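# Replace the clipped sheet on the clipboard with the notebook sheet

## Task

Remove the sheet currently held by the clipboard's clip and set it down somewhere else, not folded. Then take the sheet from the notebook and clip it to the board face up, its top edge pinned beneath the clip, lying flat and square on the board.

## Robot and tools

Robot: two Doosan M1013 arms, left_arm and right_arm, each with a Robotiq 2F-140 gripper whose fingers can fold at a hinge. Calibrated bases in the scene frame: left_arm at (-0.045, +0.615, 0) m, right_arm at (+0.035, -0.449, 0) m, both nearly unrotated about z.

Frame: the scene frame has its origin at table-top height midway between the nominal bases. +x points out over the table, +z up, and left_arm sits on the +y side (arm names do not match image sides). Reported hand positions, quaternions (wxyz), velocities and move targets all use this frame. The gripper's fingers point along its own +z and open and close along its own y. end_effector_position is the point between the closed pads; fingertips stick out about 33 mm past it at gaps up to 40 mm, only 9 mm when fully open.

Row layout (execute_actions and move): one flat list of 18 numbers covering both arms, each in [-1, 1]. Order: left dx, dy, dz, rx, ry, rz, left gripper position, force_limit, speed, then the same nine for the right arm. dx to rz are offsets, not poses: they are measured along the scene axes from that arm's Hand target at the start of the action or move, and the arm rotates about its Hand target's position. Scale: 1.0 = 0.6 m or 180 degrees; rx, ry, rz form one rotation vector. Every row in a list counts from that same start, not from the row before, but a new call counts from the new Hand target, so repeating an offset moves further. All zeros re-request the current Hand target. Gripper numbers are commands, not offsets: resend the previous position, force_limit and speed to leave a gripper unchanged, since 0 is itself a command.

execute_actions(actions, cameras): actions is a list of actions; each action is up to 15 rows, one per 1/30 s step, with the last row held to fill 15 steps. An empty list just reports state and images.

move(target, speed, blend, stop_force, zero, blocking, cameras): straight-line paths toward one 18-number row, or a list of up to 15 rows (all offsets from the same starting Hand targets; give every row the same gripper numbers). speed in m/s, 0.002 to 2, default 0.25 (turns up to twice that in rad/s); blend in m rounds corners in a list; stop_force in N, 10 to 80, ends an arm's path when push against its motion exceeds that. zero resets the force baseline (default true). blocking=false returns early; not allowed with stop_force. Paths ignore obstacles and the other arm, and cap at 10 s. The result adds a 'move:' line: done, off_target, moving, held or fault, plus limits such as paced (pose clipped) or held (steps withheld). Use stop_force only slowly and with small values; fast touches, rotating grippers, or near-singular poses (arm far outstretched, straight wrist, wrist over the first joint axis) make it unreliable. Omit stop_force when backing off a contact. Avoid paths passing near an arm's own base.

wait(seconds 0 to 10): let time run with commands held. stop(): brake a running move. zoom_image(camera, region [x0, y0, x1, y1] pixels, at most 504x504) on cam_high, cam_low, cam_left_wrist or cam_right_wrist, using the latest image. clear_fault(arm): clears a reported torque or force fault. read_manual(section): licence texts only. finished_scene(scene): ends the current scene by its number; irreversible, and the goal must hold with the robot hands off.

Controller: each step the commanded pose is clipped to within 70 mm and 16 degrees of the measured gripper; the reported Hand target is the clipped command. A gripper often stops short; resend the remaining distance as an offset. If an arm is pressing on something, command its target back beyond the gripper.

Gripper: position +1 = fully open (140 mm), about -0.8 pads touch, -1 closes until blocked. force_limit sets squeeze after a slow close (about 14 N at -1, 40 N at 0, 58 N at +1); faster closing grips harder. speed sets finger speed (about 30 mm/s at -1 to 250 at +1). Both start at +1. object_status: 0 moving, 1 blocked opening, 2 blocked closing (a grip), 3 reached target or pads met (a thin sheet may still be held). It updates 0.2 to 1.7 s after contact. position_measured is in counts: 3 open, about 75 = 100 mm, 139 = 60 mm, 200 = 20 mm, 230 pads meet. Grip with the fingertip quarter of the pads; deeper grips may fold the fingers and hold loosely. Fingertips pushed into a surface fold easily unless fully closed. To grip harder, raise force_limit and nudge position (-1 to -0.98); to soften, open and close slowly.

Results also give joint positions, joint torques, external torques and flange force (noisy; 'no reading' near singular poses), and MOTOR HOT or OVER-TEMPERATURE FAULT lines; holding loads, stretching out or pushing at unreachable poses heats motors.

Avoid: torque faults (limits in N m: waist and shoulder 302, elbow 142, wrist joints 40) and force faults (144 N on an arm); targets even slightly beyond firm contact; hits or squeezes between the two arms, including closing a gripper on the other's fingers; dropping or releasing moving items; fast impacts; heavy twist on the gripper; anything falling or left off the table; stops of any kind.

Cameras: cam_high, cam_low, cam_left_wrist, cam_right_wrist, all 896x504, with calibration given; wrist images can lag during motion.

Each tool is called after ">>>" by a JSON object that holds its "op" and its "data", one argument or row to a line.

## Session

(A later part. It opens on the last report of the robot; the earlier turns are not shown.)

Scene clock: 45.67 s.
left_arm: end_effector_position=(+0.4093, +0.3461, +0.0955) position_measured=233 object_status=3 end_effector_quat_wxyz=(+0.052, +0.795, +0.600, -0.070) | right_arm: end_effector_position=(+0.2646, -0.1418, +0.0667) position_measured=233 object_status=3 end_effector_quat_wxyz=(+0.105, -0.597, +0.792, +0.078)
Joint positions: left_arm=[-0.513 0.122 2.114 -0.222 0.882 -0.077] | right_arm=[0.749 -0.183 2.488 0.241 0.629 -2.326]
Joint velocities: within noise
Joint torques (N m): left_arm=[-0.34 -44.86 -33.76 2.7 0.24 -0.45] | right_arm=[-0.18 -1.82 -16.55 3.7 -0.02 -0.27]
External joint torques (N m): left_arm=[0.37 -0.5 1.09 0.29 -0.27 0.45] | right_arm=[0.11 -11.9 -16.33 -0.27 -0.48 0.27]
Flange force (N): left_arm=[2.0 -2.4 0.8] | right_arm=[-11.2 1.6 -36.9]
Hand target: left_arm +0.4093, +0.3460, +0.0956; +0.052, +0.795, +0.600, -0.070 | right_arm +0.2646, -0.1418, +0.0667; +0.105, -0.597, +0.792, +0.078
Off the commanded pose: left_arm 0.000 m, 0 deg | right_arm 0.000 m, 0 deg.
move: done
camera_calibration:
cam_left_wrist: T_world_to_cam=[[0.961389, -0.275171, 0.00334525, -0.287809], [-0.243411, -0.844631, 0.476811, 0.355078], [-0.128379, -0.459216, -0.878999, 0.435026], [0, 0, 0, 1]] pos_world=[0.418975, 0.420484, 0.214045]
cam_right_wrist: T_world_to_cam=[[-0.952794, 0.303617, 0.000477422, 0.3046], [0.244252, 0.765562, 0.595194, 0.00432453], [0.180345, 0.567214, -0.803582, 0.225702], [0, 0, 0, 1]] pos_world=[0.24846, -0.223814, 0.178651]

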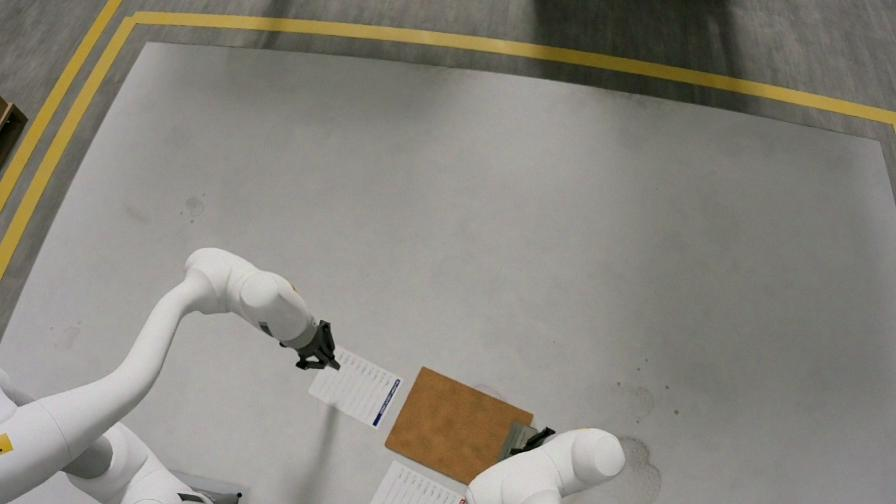

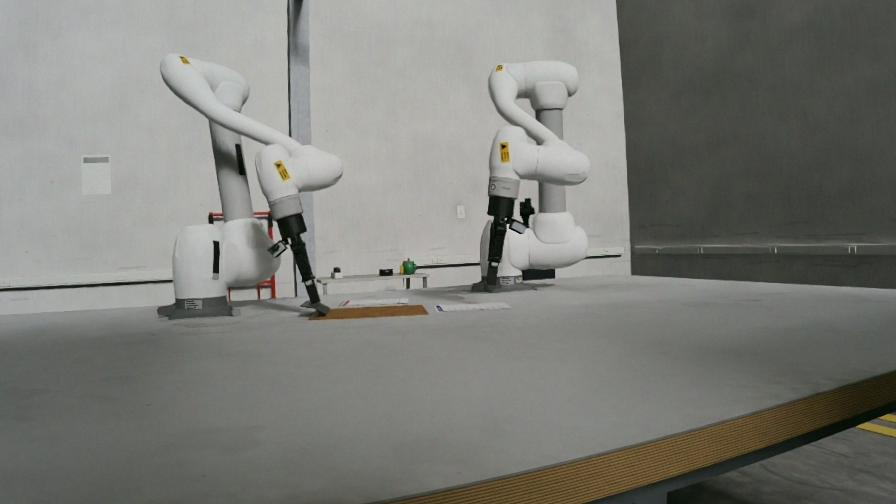

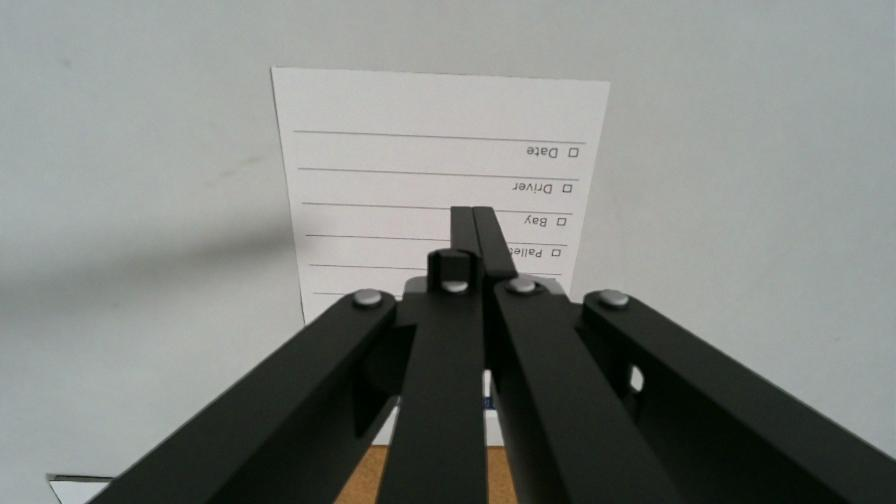

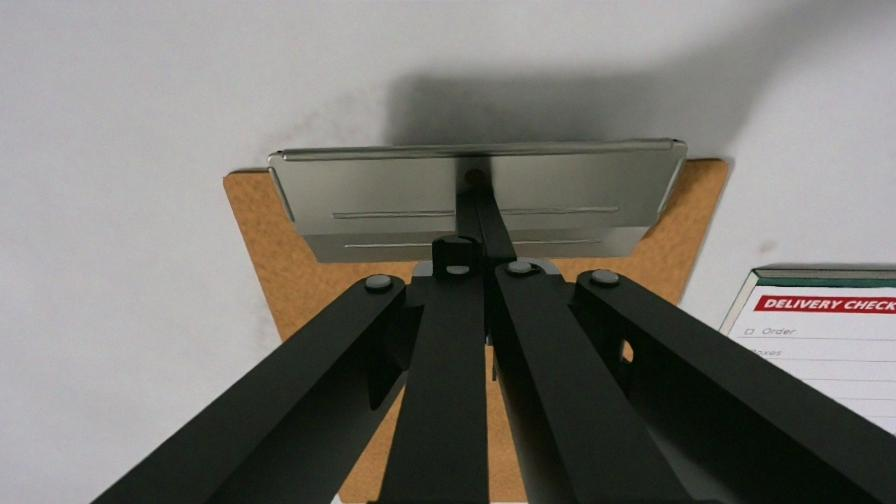

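>>> {"op": "move", "data": {
  "target": [
    [-0.58,-0.436,0,0,0,0,-1,-1,0,0,0,0,0,0,0,-1,-1,0],
    [-0.58,-0.436,-0.06,0,0,0,-1,-1,0,0,0,0,0,0,0,-1,-1,0]
  ],
  "speed": [0.3,0.1],
  "cameras": ["cam_left_wrist"]
}}

>>> {"op": "move", "data": {
  "target": [0,0,-0.06,0,0,0,-1,-1,0,0,0,0,0,0,0,-1,-1,0],
  "speed": 0.007,
  "stop_force": 10,
  "cameras": ["cam_left_wrist","cam_low","cam_right_wrist"]
}}

Scene clock: 48.43 s.
left_arm: end_effector_position=(+0.0613, +0.0844, +0.0596) position_measured=233 object_status=3 end_effector_quat_wxyz=(+0.052, +0.795, +0.600, -0.070) | right_arm: end_effector_position=(+0.2646, -0.1418, +0.0667) position_measured=233 object_status=3 end_effector_quat_wxyz=(+0.105, -0.597, +0.792, +0.078)
Joint positions: left_arm=[-1.409 0.129 2.19 -0.127 0.671 -1.019] | right_arm=[0.749 -0.183 2.488 0.241 0.629 -2.326]
Joint velocities: within noise
Joint torques (N m): left_arm=[-0.12 -45.56 -32.79 2.61 -0.08 -0.31] | right_arm=[-0.28 -1.6 -16.66 3.71 0 -0.26]
External joint torques (N m): left_arm=[0.33 0.77 1.75 0.41 -0.3 0.31] | right_arm=[0.32 -12.21 -16.26 -0.28 -0.51 0.26]
Flange force (N): left_arm=[2.8 0.0 2.7] | right_arm=[-11.0 2.5 -37.4]
Hand target: left_arm +0.0613, +0.0844, +0.0596; +0.052, +0.795, +0.600, -0.070 | right_arm +0.2646, -0.1418, +0.0667; +0.105, -0.597, +0.792, +0.078
Off the commanded pose: left_arm 0.000 m, 0 deg | right_arm 0.000 m, 0 deg.
move: done
camera_calibration:
cam_left_wrist: T_world_to_cam=[[0.96136, -0.275274, 0.00340474, -0.0251028], [-0.243529, -0.844598, 0.476811, 0.0664887], [-0.128378, -0.459216, -0.878999, 0.238751], [0, 0, 0, 1]] pos_world=[0.0709751, 0.158884, 0.178245]
Images, in order (width x height): cam_left_wrist 896x504.

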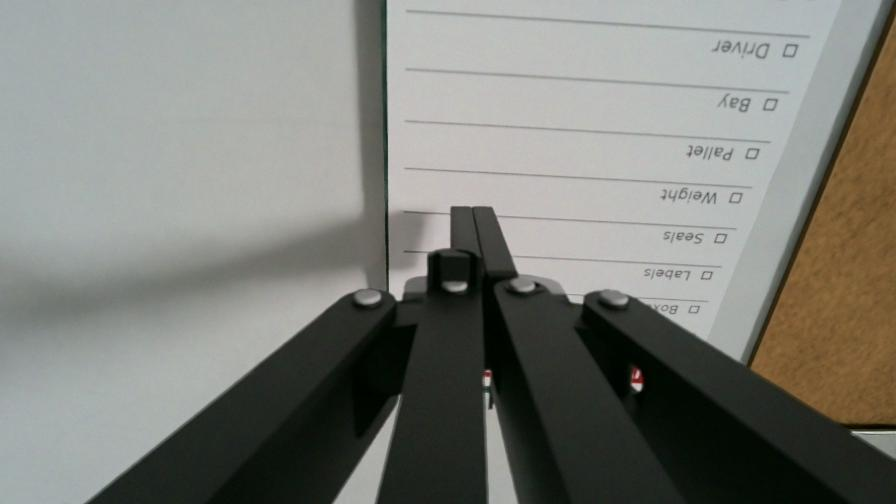

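Scene clock: 51.37 s.
left_arm: end_effector_position=(+0.0613, +0.0844, +0.0434) position_measured=233 object_status=3 end_effector_quat_wxyz=(+0.052, +0.795, +0.600, -0.070) | right_arm: end_effector_position=(+0.2646, -0.1418, +0.0667) position_measured=233 object_status=3 end_effector_quat_wxyz=(+0.105, -0.597, +0.792, +0.078)
Joint positions: left_arm=[-1.409 0.152 2.203 -0.133 0.635 -1.012] | right_arm=[0.749 -0.183 2.488 0.241 0.629 -2.326]
Joint velocities: within noise
Joint torques (N m): left_arm=[-1.17 -33.89 -25.75 2.61 -1.48 -0.36] | right_arm=[0.4 -2.07 -16.57 3.65 -0.1 -0.26]
External joint torques (N m): left_arm=[0.91 -11.83 -4.32 0.3 1.1 0.36] | right_arm=[-0.43 -11.61 -16.41 -0.22 -0.41 0.26]
Flange force (N): left_arm=[4.8 -2.0 -23.6] | right_arm=[-10.6 -0.3 -36.8]
Hand target: left_arm +0.0613, +0.0844, +0.0434; +0.052, +0.795, +0.600, -0.070 (not the last commanded pose) | right_arm +0.2646, -0.1418, +0.0667; +0.105, -0.597, +0.792, +0.078
Off the commanded pose: left_arm 0.020 m, 0 deg | right_arm 0.000 m, 0 deg.
move: contact (left_arm)
camera_calibration:
cam_left_wrist: T_world_to_cam=[[0.961363, -0.275261, 0.00342918, -0.025054], [-0.243512, -0.844537, 0.476927, 0.0741828], [-0.128383, -0.459335, -0.878936, 0.22452], [0, 0, 0, 1]] pos_world=[0.0709751, 0.158884, 0.162045]
cam_right_wrist: T_world_to_cam=[[-0.952794, 0.303617, 0.000477422, 0.3046], [0.244252, 0.765562, 0.595194, 0.00432453], [0.180345, 0.567214, -0.803582, 0.225702], [0, 0, 0, 1]] pos_world=[0.24846, -0.223814, 0.178651]
Images, in order (width x height): cam_low 896x504, cam_left_wrist 896x504, cam_right_wrist 896x504.

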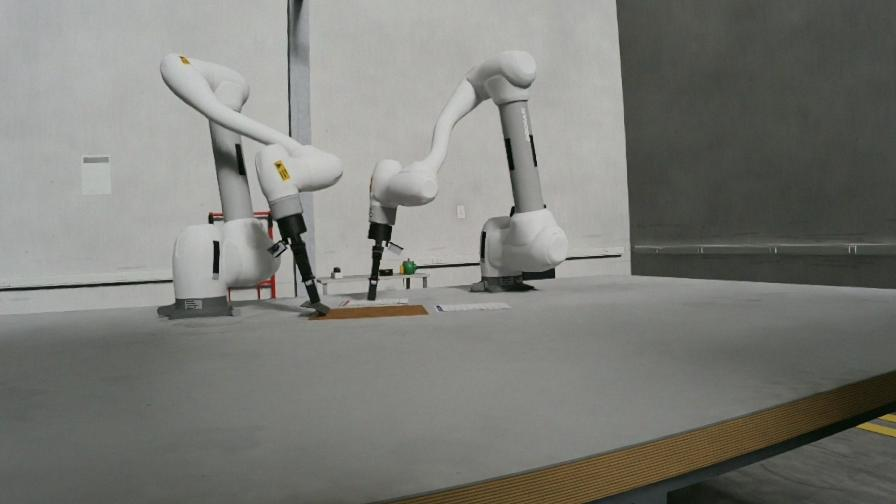

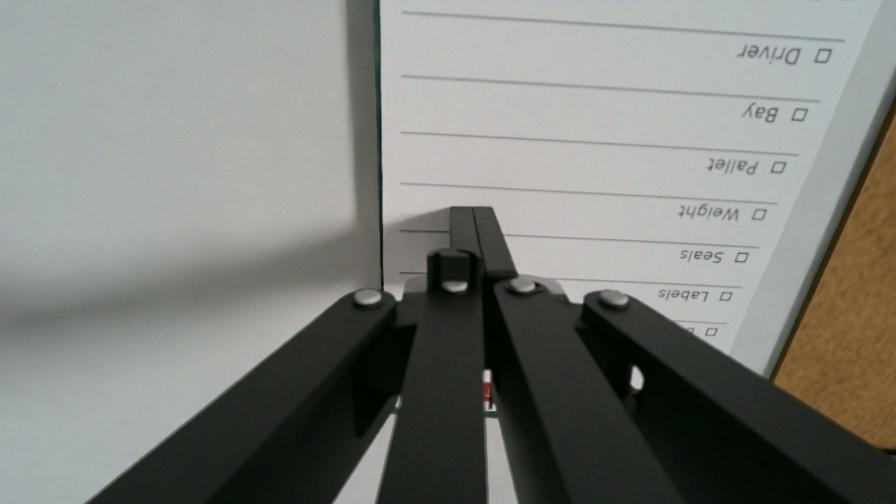

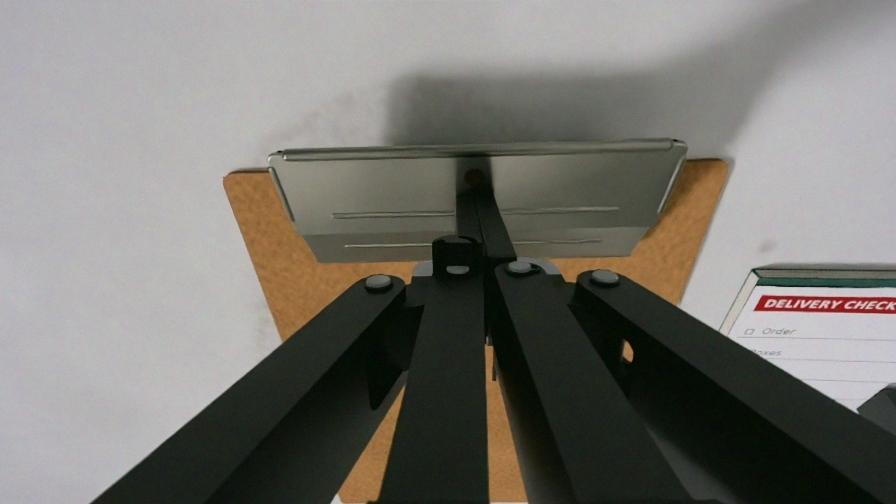

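>>> {"op": "move", "data": {
  "target": [0.049,-0.0087,0.0008,0,0,0,-1,-1,0,0,0,0,0,0,0,-1,-1,0],
  "speed": 0.04,
  "cameras": ["cam_left_wrist","cam_low","cam_right_wrist"]
}}

Scene clock: 52.57 s.
left_arm: end_effector_position=(+0.0906, +0.0792, +0.0439) position_measured=233 object_status=3 end_effector_quat_wxyz=(+0.052, +0.795, +0.600, -0.070) | right_arm: end_effector_position=(+0.2646, -0.1418, +0.0667) position_measured=233 object_status=3 end_effector_quat_wxyz=(+0.105, -0.597, +0.792, +0.078)
Joint positions: left_arm=[-1.354 0.169 2.179 -0.145 0.647 -0.948] | right_arm=[0.749 -0.183 2.488 0.241 0.629 -2.326]
Joint velocities: within noise
Joint torques (N m): left_arm=[-0.27 -47.96 -29.91 2.89 -0.03 -0.34] | right_arm=[0.28 -1.45 -16.51 3.71 0.04 -0.26]
External joint torques (N m): left_arm=[0.32 0.39 -0.12 0.02 -0.33 0.34] | right_arm=[-0.24 -12.33 -16.34 -0.29 -0.54 0.26]
Flange force (N): left_arm=[0.4 1.5 1.3] | right_arm=[-10.0 1.0 -37.9]
Hand target: left_arm +0.0907, +0.0792, +0.0439; +0.052, +0.795, +0.600, -0.070 | right_arm +0.2646, -0.1418, +0.0667; +0.105, -0.597, +0.792, +0.078
Off the commanded pose: left_arm 0.000 m, 0 deg | right_arm 0.000 m, 0 deg.
move: done
camera_calibration:
cam_left_wrist: T_world_to_cam=[[0.961363, -0.275261, 0.00342882, -0.0546549], [-0.243518, -0.844559, 0.476885, 0.0766988], [-0.128372, -0.459294, -0.878959, 0.226329], [0, 0, 0, 1]] pos_world=[0.100275, 0.153684, 0.162545]
cam_right_wrist: T_world_to_cam=[[-0.952794, 0.303617, 0.000477422, 0.3046], [0.244252, 0.765562, 0.595194, 0.00432453], [0.180345, 0.567214, -0.803582, 0.225702], [0, 0, 0, 1]] pos_world=[0.24846, -0.223814, 0.178651]
Images, in order (width x height): cam_low 896x504, cam_left_wrist 896x504, cam_right_wrist 896x504.

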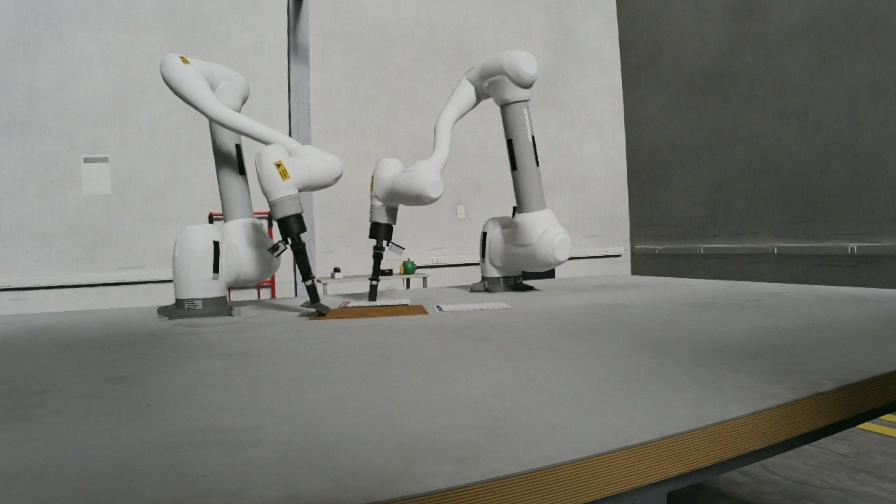

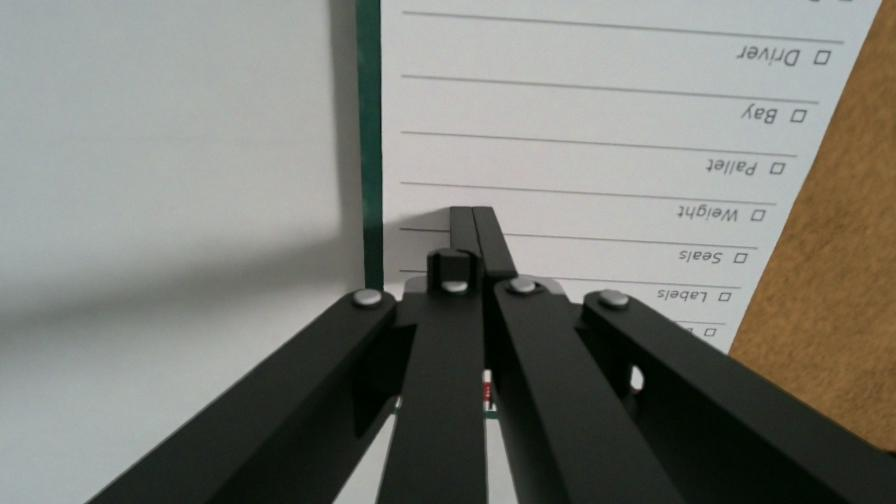

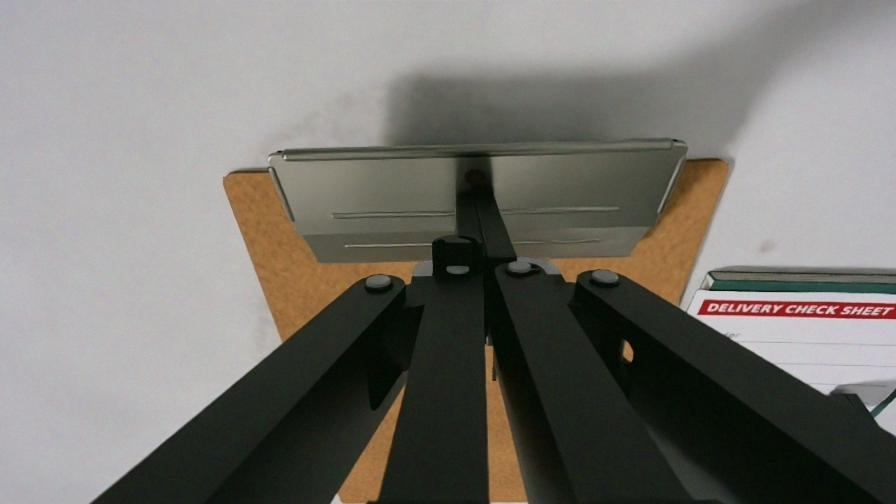

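>>> {"op": "move", "data": {
  "target": [0.0985,-0.0174,-0.0003,0,0,0.0167,-1,-1,0,0,0,0,0,0,0,-1,-1,0],
  "speed": 0.06,
  "cameras": ["cam_left_wrist","cam_high","cam_right_wrist"]
}}

Scene clock: 54.10 s.
left_arm: end_effector_position=(+0.1497, +0.0687, +0.0437) position_measured=233 object_status=3 end_effector_quat_wxyz=(+0.054, +0.779, +0.621, -0.069) | right_arm: end_effector_position=(+0.2646, -0.1418, +0.0667) position_measured=233 object_status=3 end_effector_quat_wxyz=(+0.105, -0.597, +0.792, +0.078)
Joint positions: left_arm=[-1.255 0.209 2.128 -0.153 0.663 -0.896] | right_arm=[0.749 -0.183 2.488 0.241 0.629 -2.326]
Joint velocities: within noise
Joint torques (N m): left_arm=[4.42 -44.47 -29.51 3.69 -0.69 -0.36] | right_arm=[-0.49 -1.26 -16.61 3.68 -0.04 -0.29]
External joint torques (N m): left_arm=[-4.47 -7.6 -0.76 -0.77 0.35 0.36] | right_arm=[0.54 -12.59 -16.33 -0.25 -0.47 0.29]
Flange force (N): left_arm=[1.5 -11.4 -11.2] | right_arm=[-11.1 3.5 -38.3]
Hand target: left_arm +0.1498, +0.0687, +0.0437; +0.054, +0.779, +0.621, -0.069 | right_arm +0.2646, -0.1418, +0.0667; +0.105, -0.597, +0.792, +0.078
Off the commanded pose: left_arm 0.000 m, 0 deg | right_arm 0.000 m, 0 deg.
move: done
camera_calibration:
cam_left_wrist: T_world_to_cam=[[0.97447, -0.224493, 0.00336183, -0.119749], [-0.198876, -0.856129, 0.47696, 0.0763811], [-0.104196, -0.465452, -0.878919, 0.225702], [0, 0, 0, 1]] pos_world=[0.1554, 0.143562, 0.162345]
cam_right_wrist: T_world_to_cam=[[-0.952794, 0.303617, 0.000477422, 0.3046], [0.244252, 0.765562, 0.595194, 0.00432453], [0.180345, 0.567214, -0.803582, 0.225702], [0, 0, 0, 1]] pos_world=[0.24846, -0.223814, 0.178651]
Images, in order (width x height): cam_high 896x504, cam_left_wrist 896x504, cam_right_wrist 896x504.

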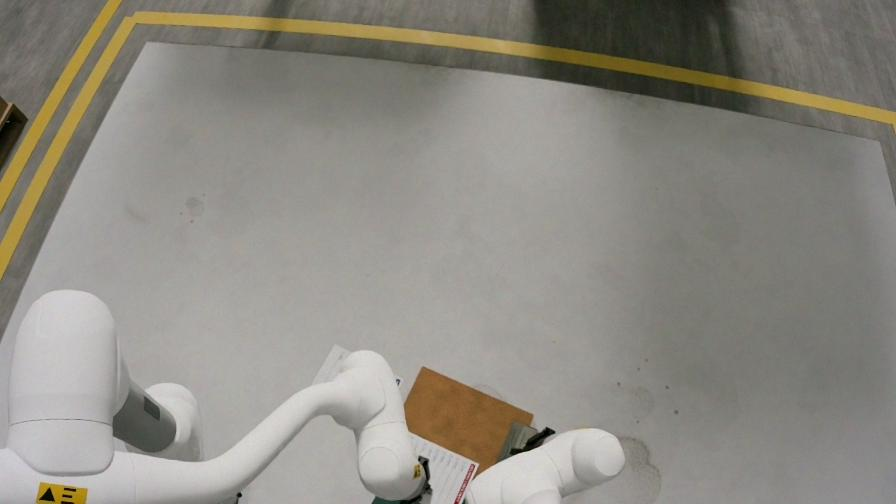

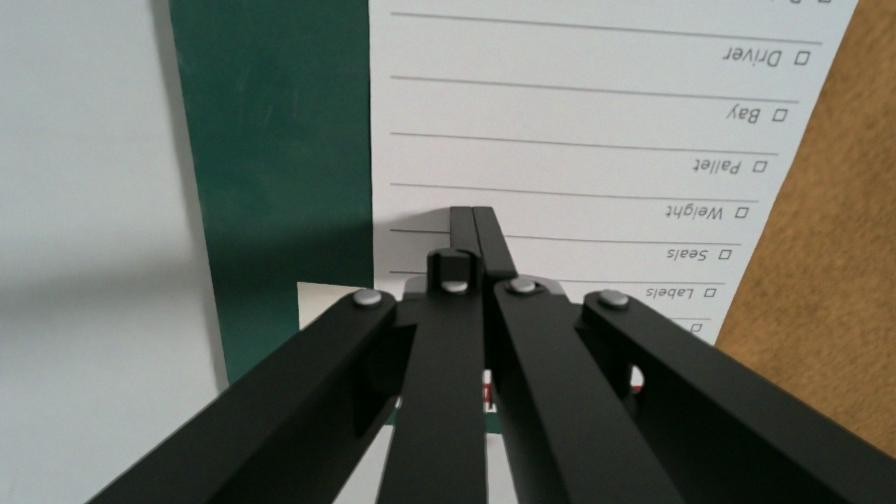

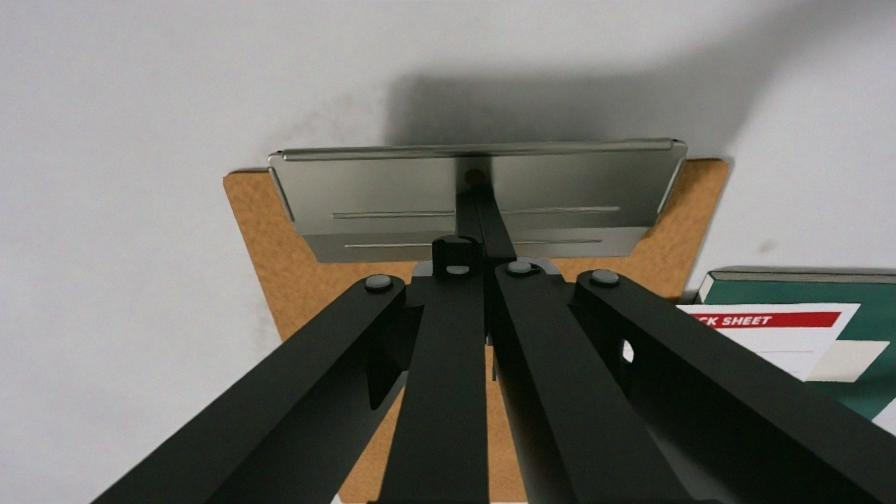

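>>> {"op": "move", "data": {
  "target": [
    [0,0,0.03,0,0,0,-1,-1,0,0,0,0,0,0,0,-1,-1,0],
    [0.142,-0.033,0.03,0,0,0,-1,-1,0,0,0,0,0,0,0,-1,-1,0],
    [0.142,-0.033,0.0,0,0,0,-1,-1,0,0,0,0,0,0,0,-1,-1,0]
  ],
  "speed": [0.05,0.1,0.05],
  "cameras": ["cam_left_wrist","cam_high"]
}}

>>> {"op": "move", "data": {
  "target": [0,0,-0.03,0,0,0,-1,-1,0,0,0,0,0,0,0,-1,-1,0],
  "speed": 0.006,
  "stop_force": 10,
  "cameras": ["cam_left_wrist","cam_low","cam_right_wrist"]
}}

Scene clock: 56.50 s.
left_arm: end_effector_position=(+0.2350, +0.0489, +0.0438) position_measured=233 object_status=3 end_effector_quat_wxyz=(+0.054, +0.779, +0.621, -0.069) | right_arm: end_effector_position=(+0.2646, -0.1418, +0.0667) position_measured=233 object_status=3 end_effector_quat_wxyz=(+0.105, -0.597, +0.792, +0.078)
Joint positions: left_arm=[-1.128 0.284 2.025 -0.173 0.705 -0.759] | right_arm=[0.749 -0.183 2.488 0.241 0.629 -2.326]
Joint velocities: within noise
Joint torques (N m): left_arm=[-0.4 -59.1 -32.45 2.88 -0.04 -0.47] | right_arm=[0.02 -1.51 -16.74 3.69 -0.09 -0.29]
External joint torques (N m): left_arm=[0.56 -1.32 1.38 0.08 -0.26 0.47] | right_arm=[0.11 -12.3 -16.13 -0.26 -0.41 0.29]
Flange force (N): left_arm=[4.4 -1.7 -0.7] | right_arm=[-10.4 2.2 -37.9]
Hand target: left_arm +0.2350, +0.0489, +0.0437; +0.054, +0.779, +0.621, -0.069 | right_arm +0.2646, -0.1418, +0.0667; +0.105, -0.597, +0.792, +0.078
Off the commanded pose: left_arm 0.000 m, 0 deg | right_arm 0.000 m, 0 deg.
move: done
camera_calibration:
cam_left_wrist: T_world_to_cam=[[0.97447, -0.224493, 0.00336183, -0.207317], [-0.198876, -0.856129, 0.47696, 0.0763461], [-0.104196, -0.465452, -0.878919, 0.225462], [0, 0, 0, 1]] pos_world=[0.2407, 0.123762, 0.162445]
Images, in order (width x height): cam_high 896x504, cam_left_wrist 896x504.

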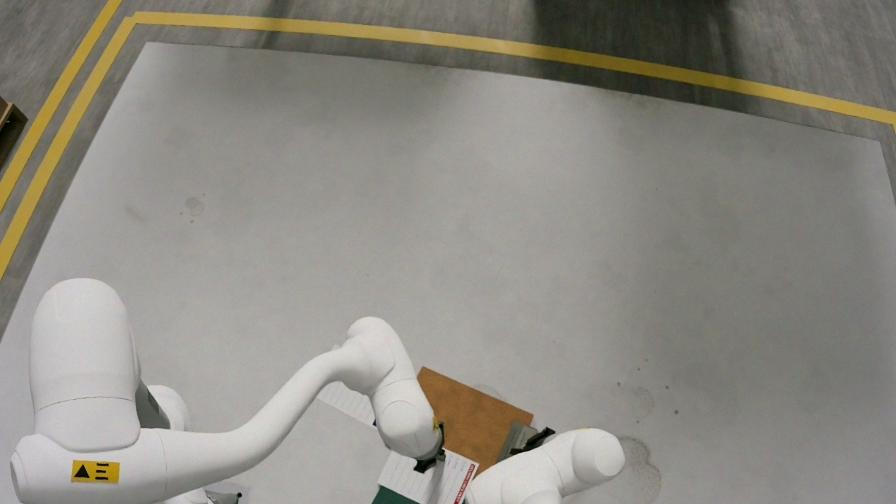

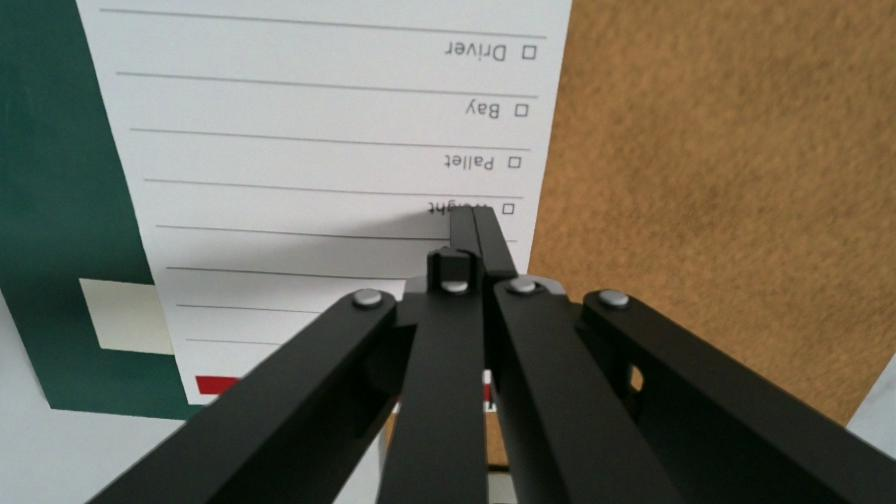

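Scene clock: 57.93 s.
left_arm: end_effector_position=(+0.2350, +0.0489, +0.0389) position_measured=233 object_status=3 end_effector_quat_wxyz=(+0.054, +0.779, +0.621, -0.069) | right_arm: end_effector_position=(+0.2646, -0.1418, +0.0667) position_measured=233 object_status=3 end_effector_quat_wxyz=(+0.105, -0.597, +0.792, +0.078)
Joint positions: left_arm=[-1.128 0.29 2.028 -0.175 0.696 -0.756] | right_arm=[0.749 -0.183 2.488 0.241 0.629 -2.326]
Joint velocities: within noise
Joint torques (N m): left_arm=[-0.03 -49.24 -27.46 2.77 -1.34 -0.29] | right_arm=[0.27 -1.56 -16.42 3.73 0.03 -0.27]
External joint torques (N m): left_arm=[0.17 -11.54 -3.4 0.16 1.03 0.29] | right_arm=[-0.25 -12.28 -16.5 -0.3 -0.54 0.27]
Flange force (N): left_arm=[3.4 -4.8 -19.2] | right_arm=[-10.3 0.9 -37.9]
Hand target: left_arm +0.2350, +0.0489, +0.0389; +0.054, +0.779, +0.621, -0.069 (not the last commanded pose) | right_arm +0.2646, -0.1418, +0.0667; +0.105, -0.597, +0.792, +0.078
Off the commanded pose: left_arm 0.013 m, 0 deg | right_arm 0.000 m, 0 deg.
move: contact (left_arm)
camera_calibration:
cam_left_wrist: T_world_to_cam=[[0.974466, -0.224511, 0.00337224, -0.207299], [-0.198897, -0.856125, 0.47696, 0.0786877], [-0.104196, -0.465452, -0.878919, 0.221155], [0, 0, 0, 1]] pos_world=[0.2407, 0.123762, 0.157545]
cam_right_wrist: T_world_to_cam=[[-0.952794, 0.303617, 0.000477422, 0.3046], [0.244252, 0.765562, 0.595194, 0.00432453], [0.180345, 0.567214, -0.803582, 0.225702], [0, 0, 0, 1]] pos_world=[0.24846, -0.223814, 0.178651]
Images, in order (width x height): cam_low 896x504, cam_left_wrist 896x504, cam_right_wrist 896x504.

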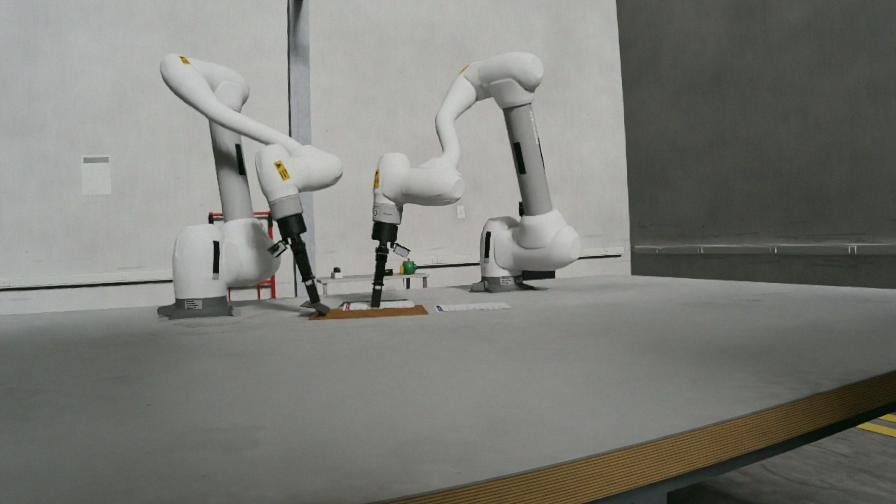

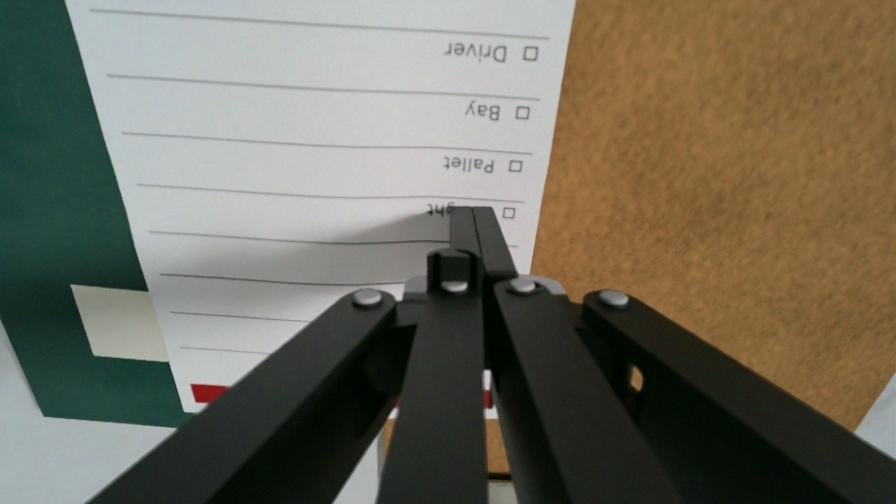

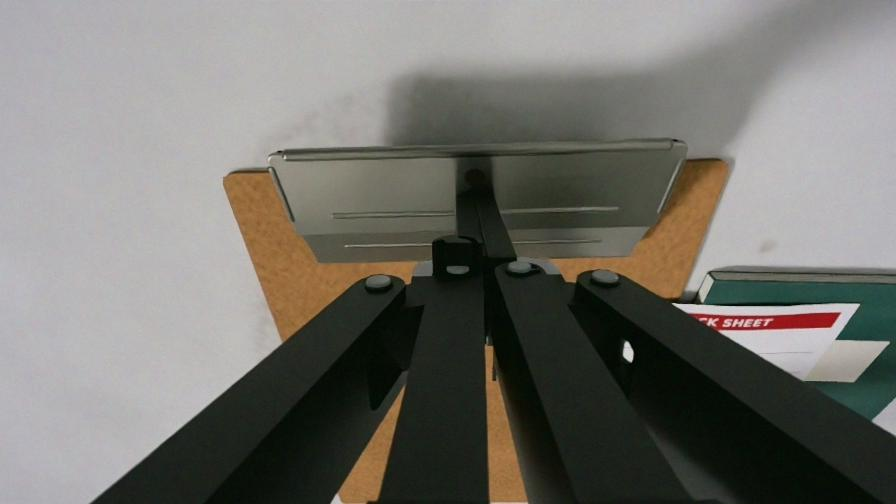

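>>> {"op": "move", "data": {
  "target": [0.2097,-0.0396,0.0002,0,0,0,-1,-1,0,0,0,0,0,0,0,-1,-1,0],
  "speed": 0.06
}}

Scene clock: 60.53 s.
left_arm: end_effector_position=(+0.3607, +0.0252, +0.0391) position_measured=233 object_status=3 end_effector_quat_wxyz=(+0.054, +0.779, +0.621, -0.069) | right_arm: end_effector_position=(+0.2646, -0.1418, +0.0667) position_measured=233 object_status=3 end_effector_quat_wxyz=(+0.105, -0.597, +0.792, +0.078)
Joint positions: left_arm=[-0.977 0.408 1.851 -0.187 0.775 -0.605] | right_arm=[0.749 -0.183 2.488 0.241 0.629 -2.326]
Joint velocities: within noise
Joint torques (N m): left_arm=[5.4 -54.08 -27.05 5.61 -2.3 -0.42] | right_arm=[0.23 -0.93 -16.59 3.69 0.04 -0.22]
External joint torques (N m): left_arm=[-5.28 -19.84 -5.4 -2.56 2.04 0.42] | right_arm=[-0.28 -12.74 -16.32 -0.26 -0.54 0.22]
Flange force (N): left_arm=[-0.7 -14.8 -27.3] | right_arm=[-9.3 1.1 -38.7]
Hand target: left_arm +0.3608, +0.0251, +0.0391; +0.054, +0.779, +0.621, -0.069 | right_arm +0.2646, -0.1418, +0.0667; +0.105, -0.597, +0.792, +0.078
Off the commanded pose: left_arm 0.000 m, 0 deg | right_arm 0.000 m, 0 deg.
move: done
camera_calibration:
cam_left_wrist: T_world_to_cam=[[0.97447, -0.224493, 0.00336199, -0.335112], [-0.198876, -0.856129, 0.47696, 0.0833441], [-0.104196, -0.465452, -0.878919, 0.223309], [0, 0, 0, 1]] pos_world=[0.3664, 0.100062, 0.157645]
cam_right_wrist: T_world_to_cam=[[-0.952794, 0.303617, 0.000477422, 0.3046], [0.244252, 0.765562, 0.595194, 0.00432453], [0.180345, 0.567214, -0.803582, 0.225702], [0, 0, 0, 1]] pos_world=[0.24846, -0.223814, 0.178651]

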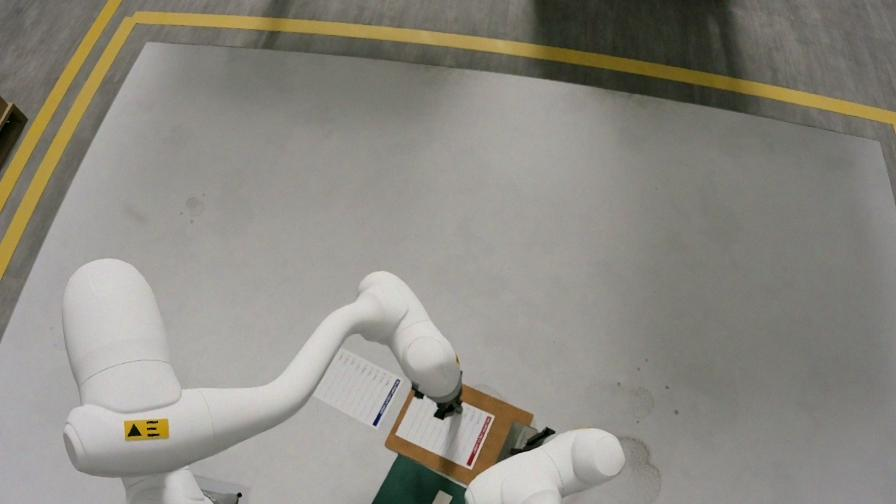

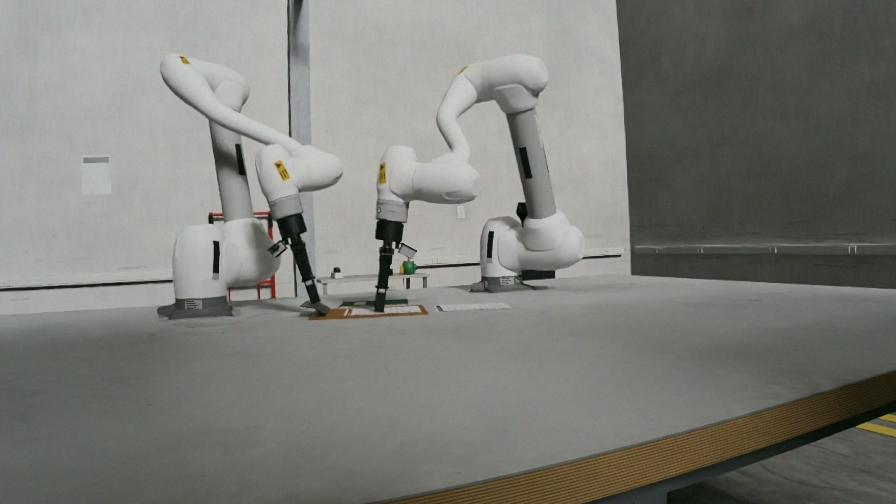

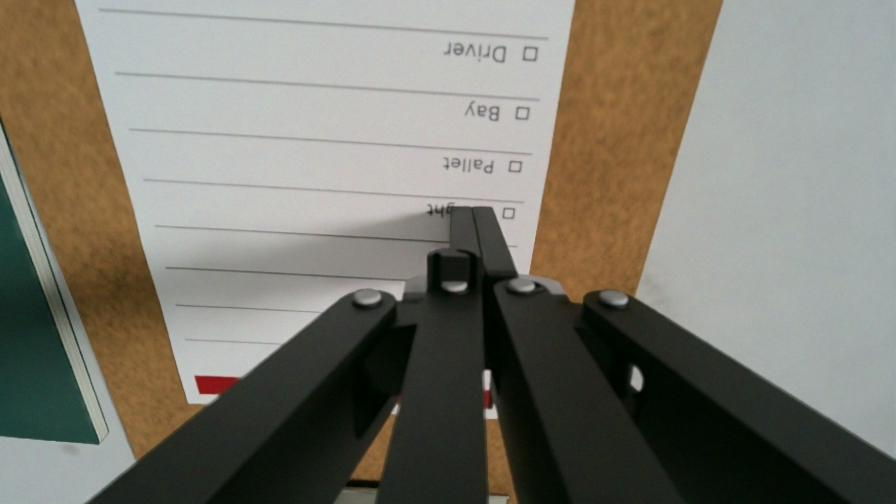

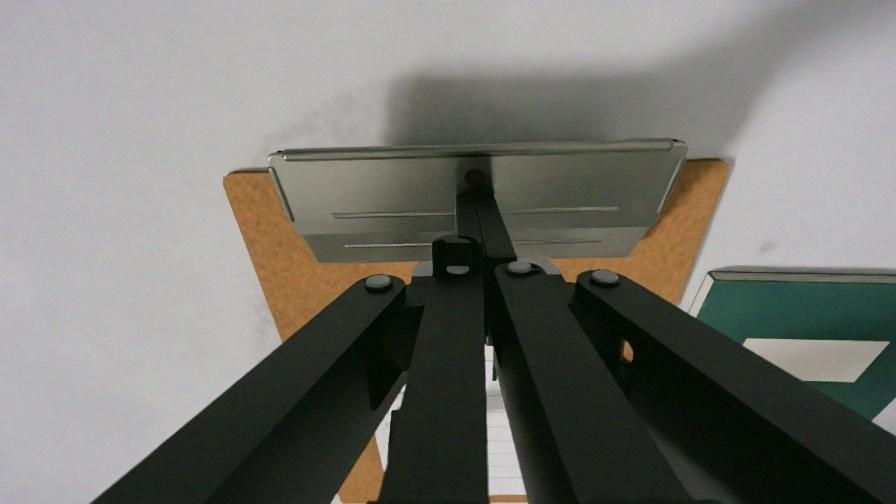

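>>> {"op": "move", "data": {
  "target": [
    [0,0,0.05,0,0,0,-1,-1,0,0,0,0,0,0,0,-1,-1,0],
    [0.02,0.0,0.27,0,0,0,-1,-1,0,0,0,0,0,0,0,-1,-1,0]
  ],
  "speed": [0.05,0.2],
  "cameras": ["cam_left_wrist","cam_high"]
}}

>>> {"op": "zoom_image", "data": {
  "camera": "cam_high",
  "region": [300, 340, 560, 504]
}}

Scene clock: 62.47 s.
left_arm: end_effector_position=(+0.3728, +0.0251, +0.2010) position_measured=233 object_status=3 end_effector_quat_wxyz=(+0.054, +0.779, +0.621, -0.069) | right_arm: end_effector_position=(+0.2646, -0.1418, +0.0667) position_measured=233 object_status=3 end_effector_quat_wxyz=(+0.105, -0.597, +0.792, +0.078)
Joint positions: left_arm=[-0.962 0.28 1.695 -0.152 1.057 -0.65] | right_arm=[0.749 -0.183 2.488 0.241 0.629 -2.326]
Joint velocities: within noise
Joint torques (N m): left_arm=[-0.49 -66.82 -39.73 3.33 0.09 -0.41] | right_arm=[-0.25 -1.88 -16.53 3.66 -0.08 -0.26]
External joint torques (N m): left_arm=[0.23 -0.99 0.79 0.31 -0.36 0.41] | right_arm=[0.37 -12.02 -16.39 -0.23 -0.43 0.26]
Flange force (N): left_arm=[2.8 -2.0 0.5] | right_arm=[-11.5 2.3 -37.2]
Hand target: left_arm +0.3728, +0.0251, +0.2011; +0.054, +0.779, +0.621, -0.069 | right_arm +0.2646, -0.1418, +0.0667; +0.105, -0.597, +0.792, +0.078
Off the commanded pose: left_arm 0.000 m, 0 deg | right_arm 0.000 m, 0 deg.
move: done
camera_calibration:
cam_left_wrist: T_world_to_cam=[[0.97447, -0.224493, 0.00336199, -0.34747], [-0.198876, -0.856129, 0.47696, 0.00844502], [-0.104196, -0.465452, -0.878919, 0.36682], [0, 0, 0, 1]] pos_world=[0.3785, 0.0999624, 0.319545]
Images, in order (width x height): cam_high 896x504, cam_left_wrist 896x504.

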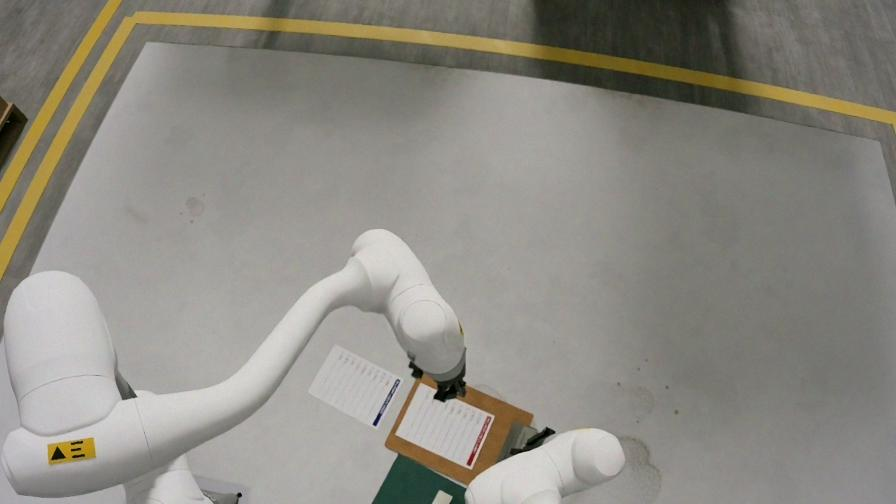

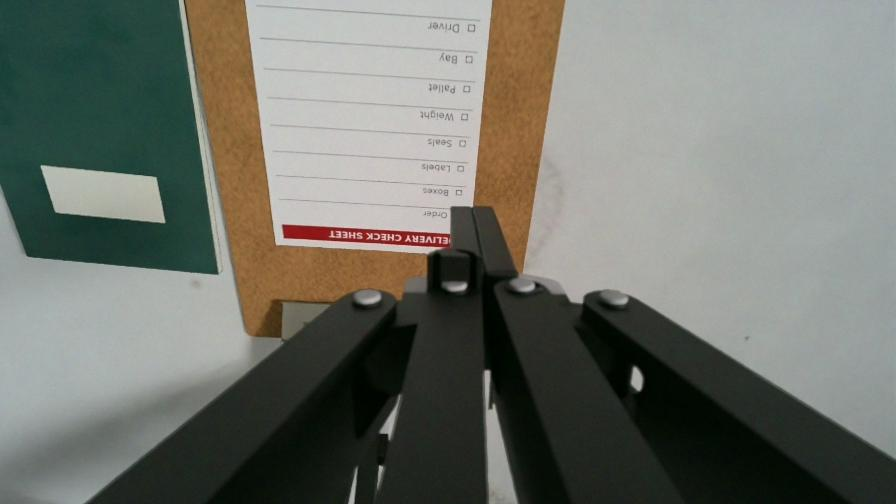

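Scaled by 1.938 from the camera's 896x504 image, which has a finer 1280x720 frame.

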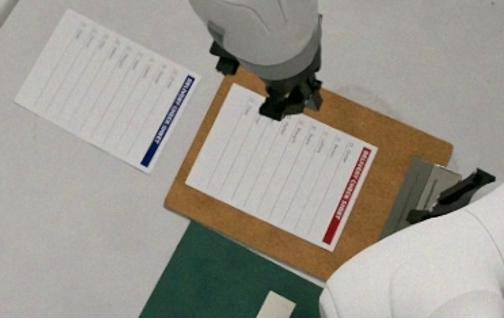

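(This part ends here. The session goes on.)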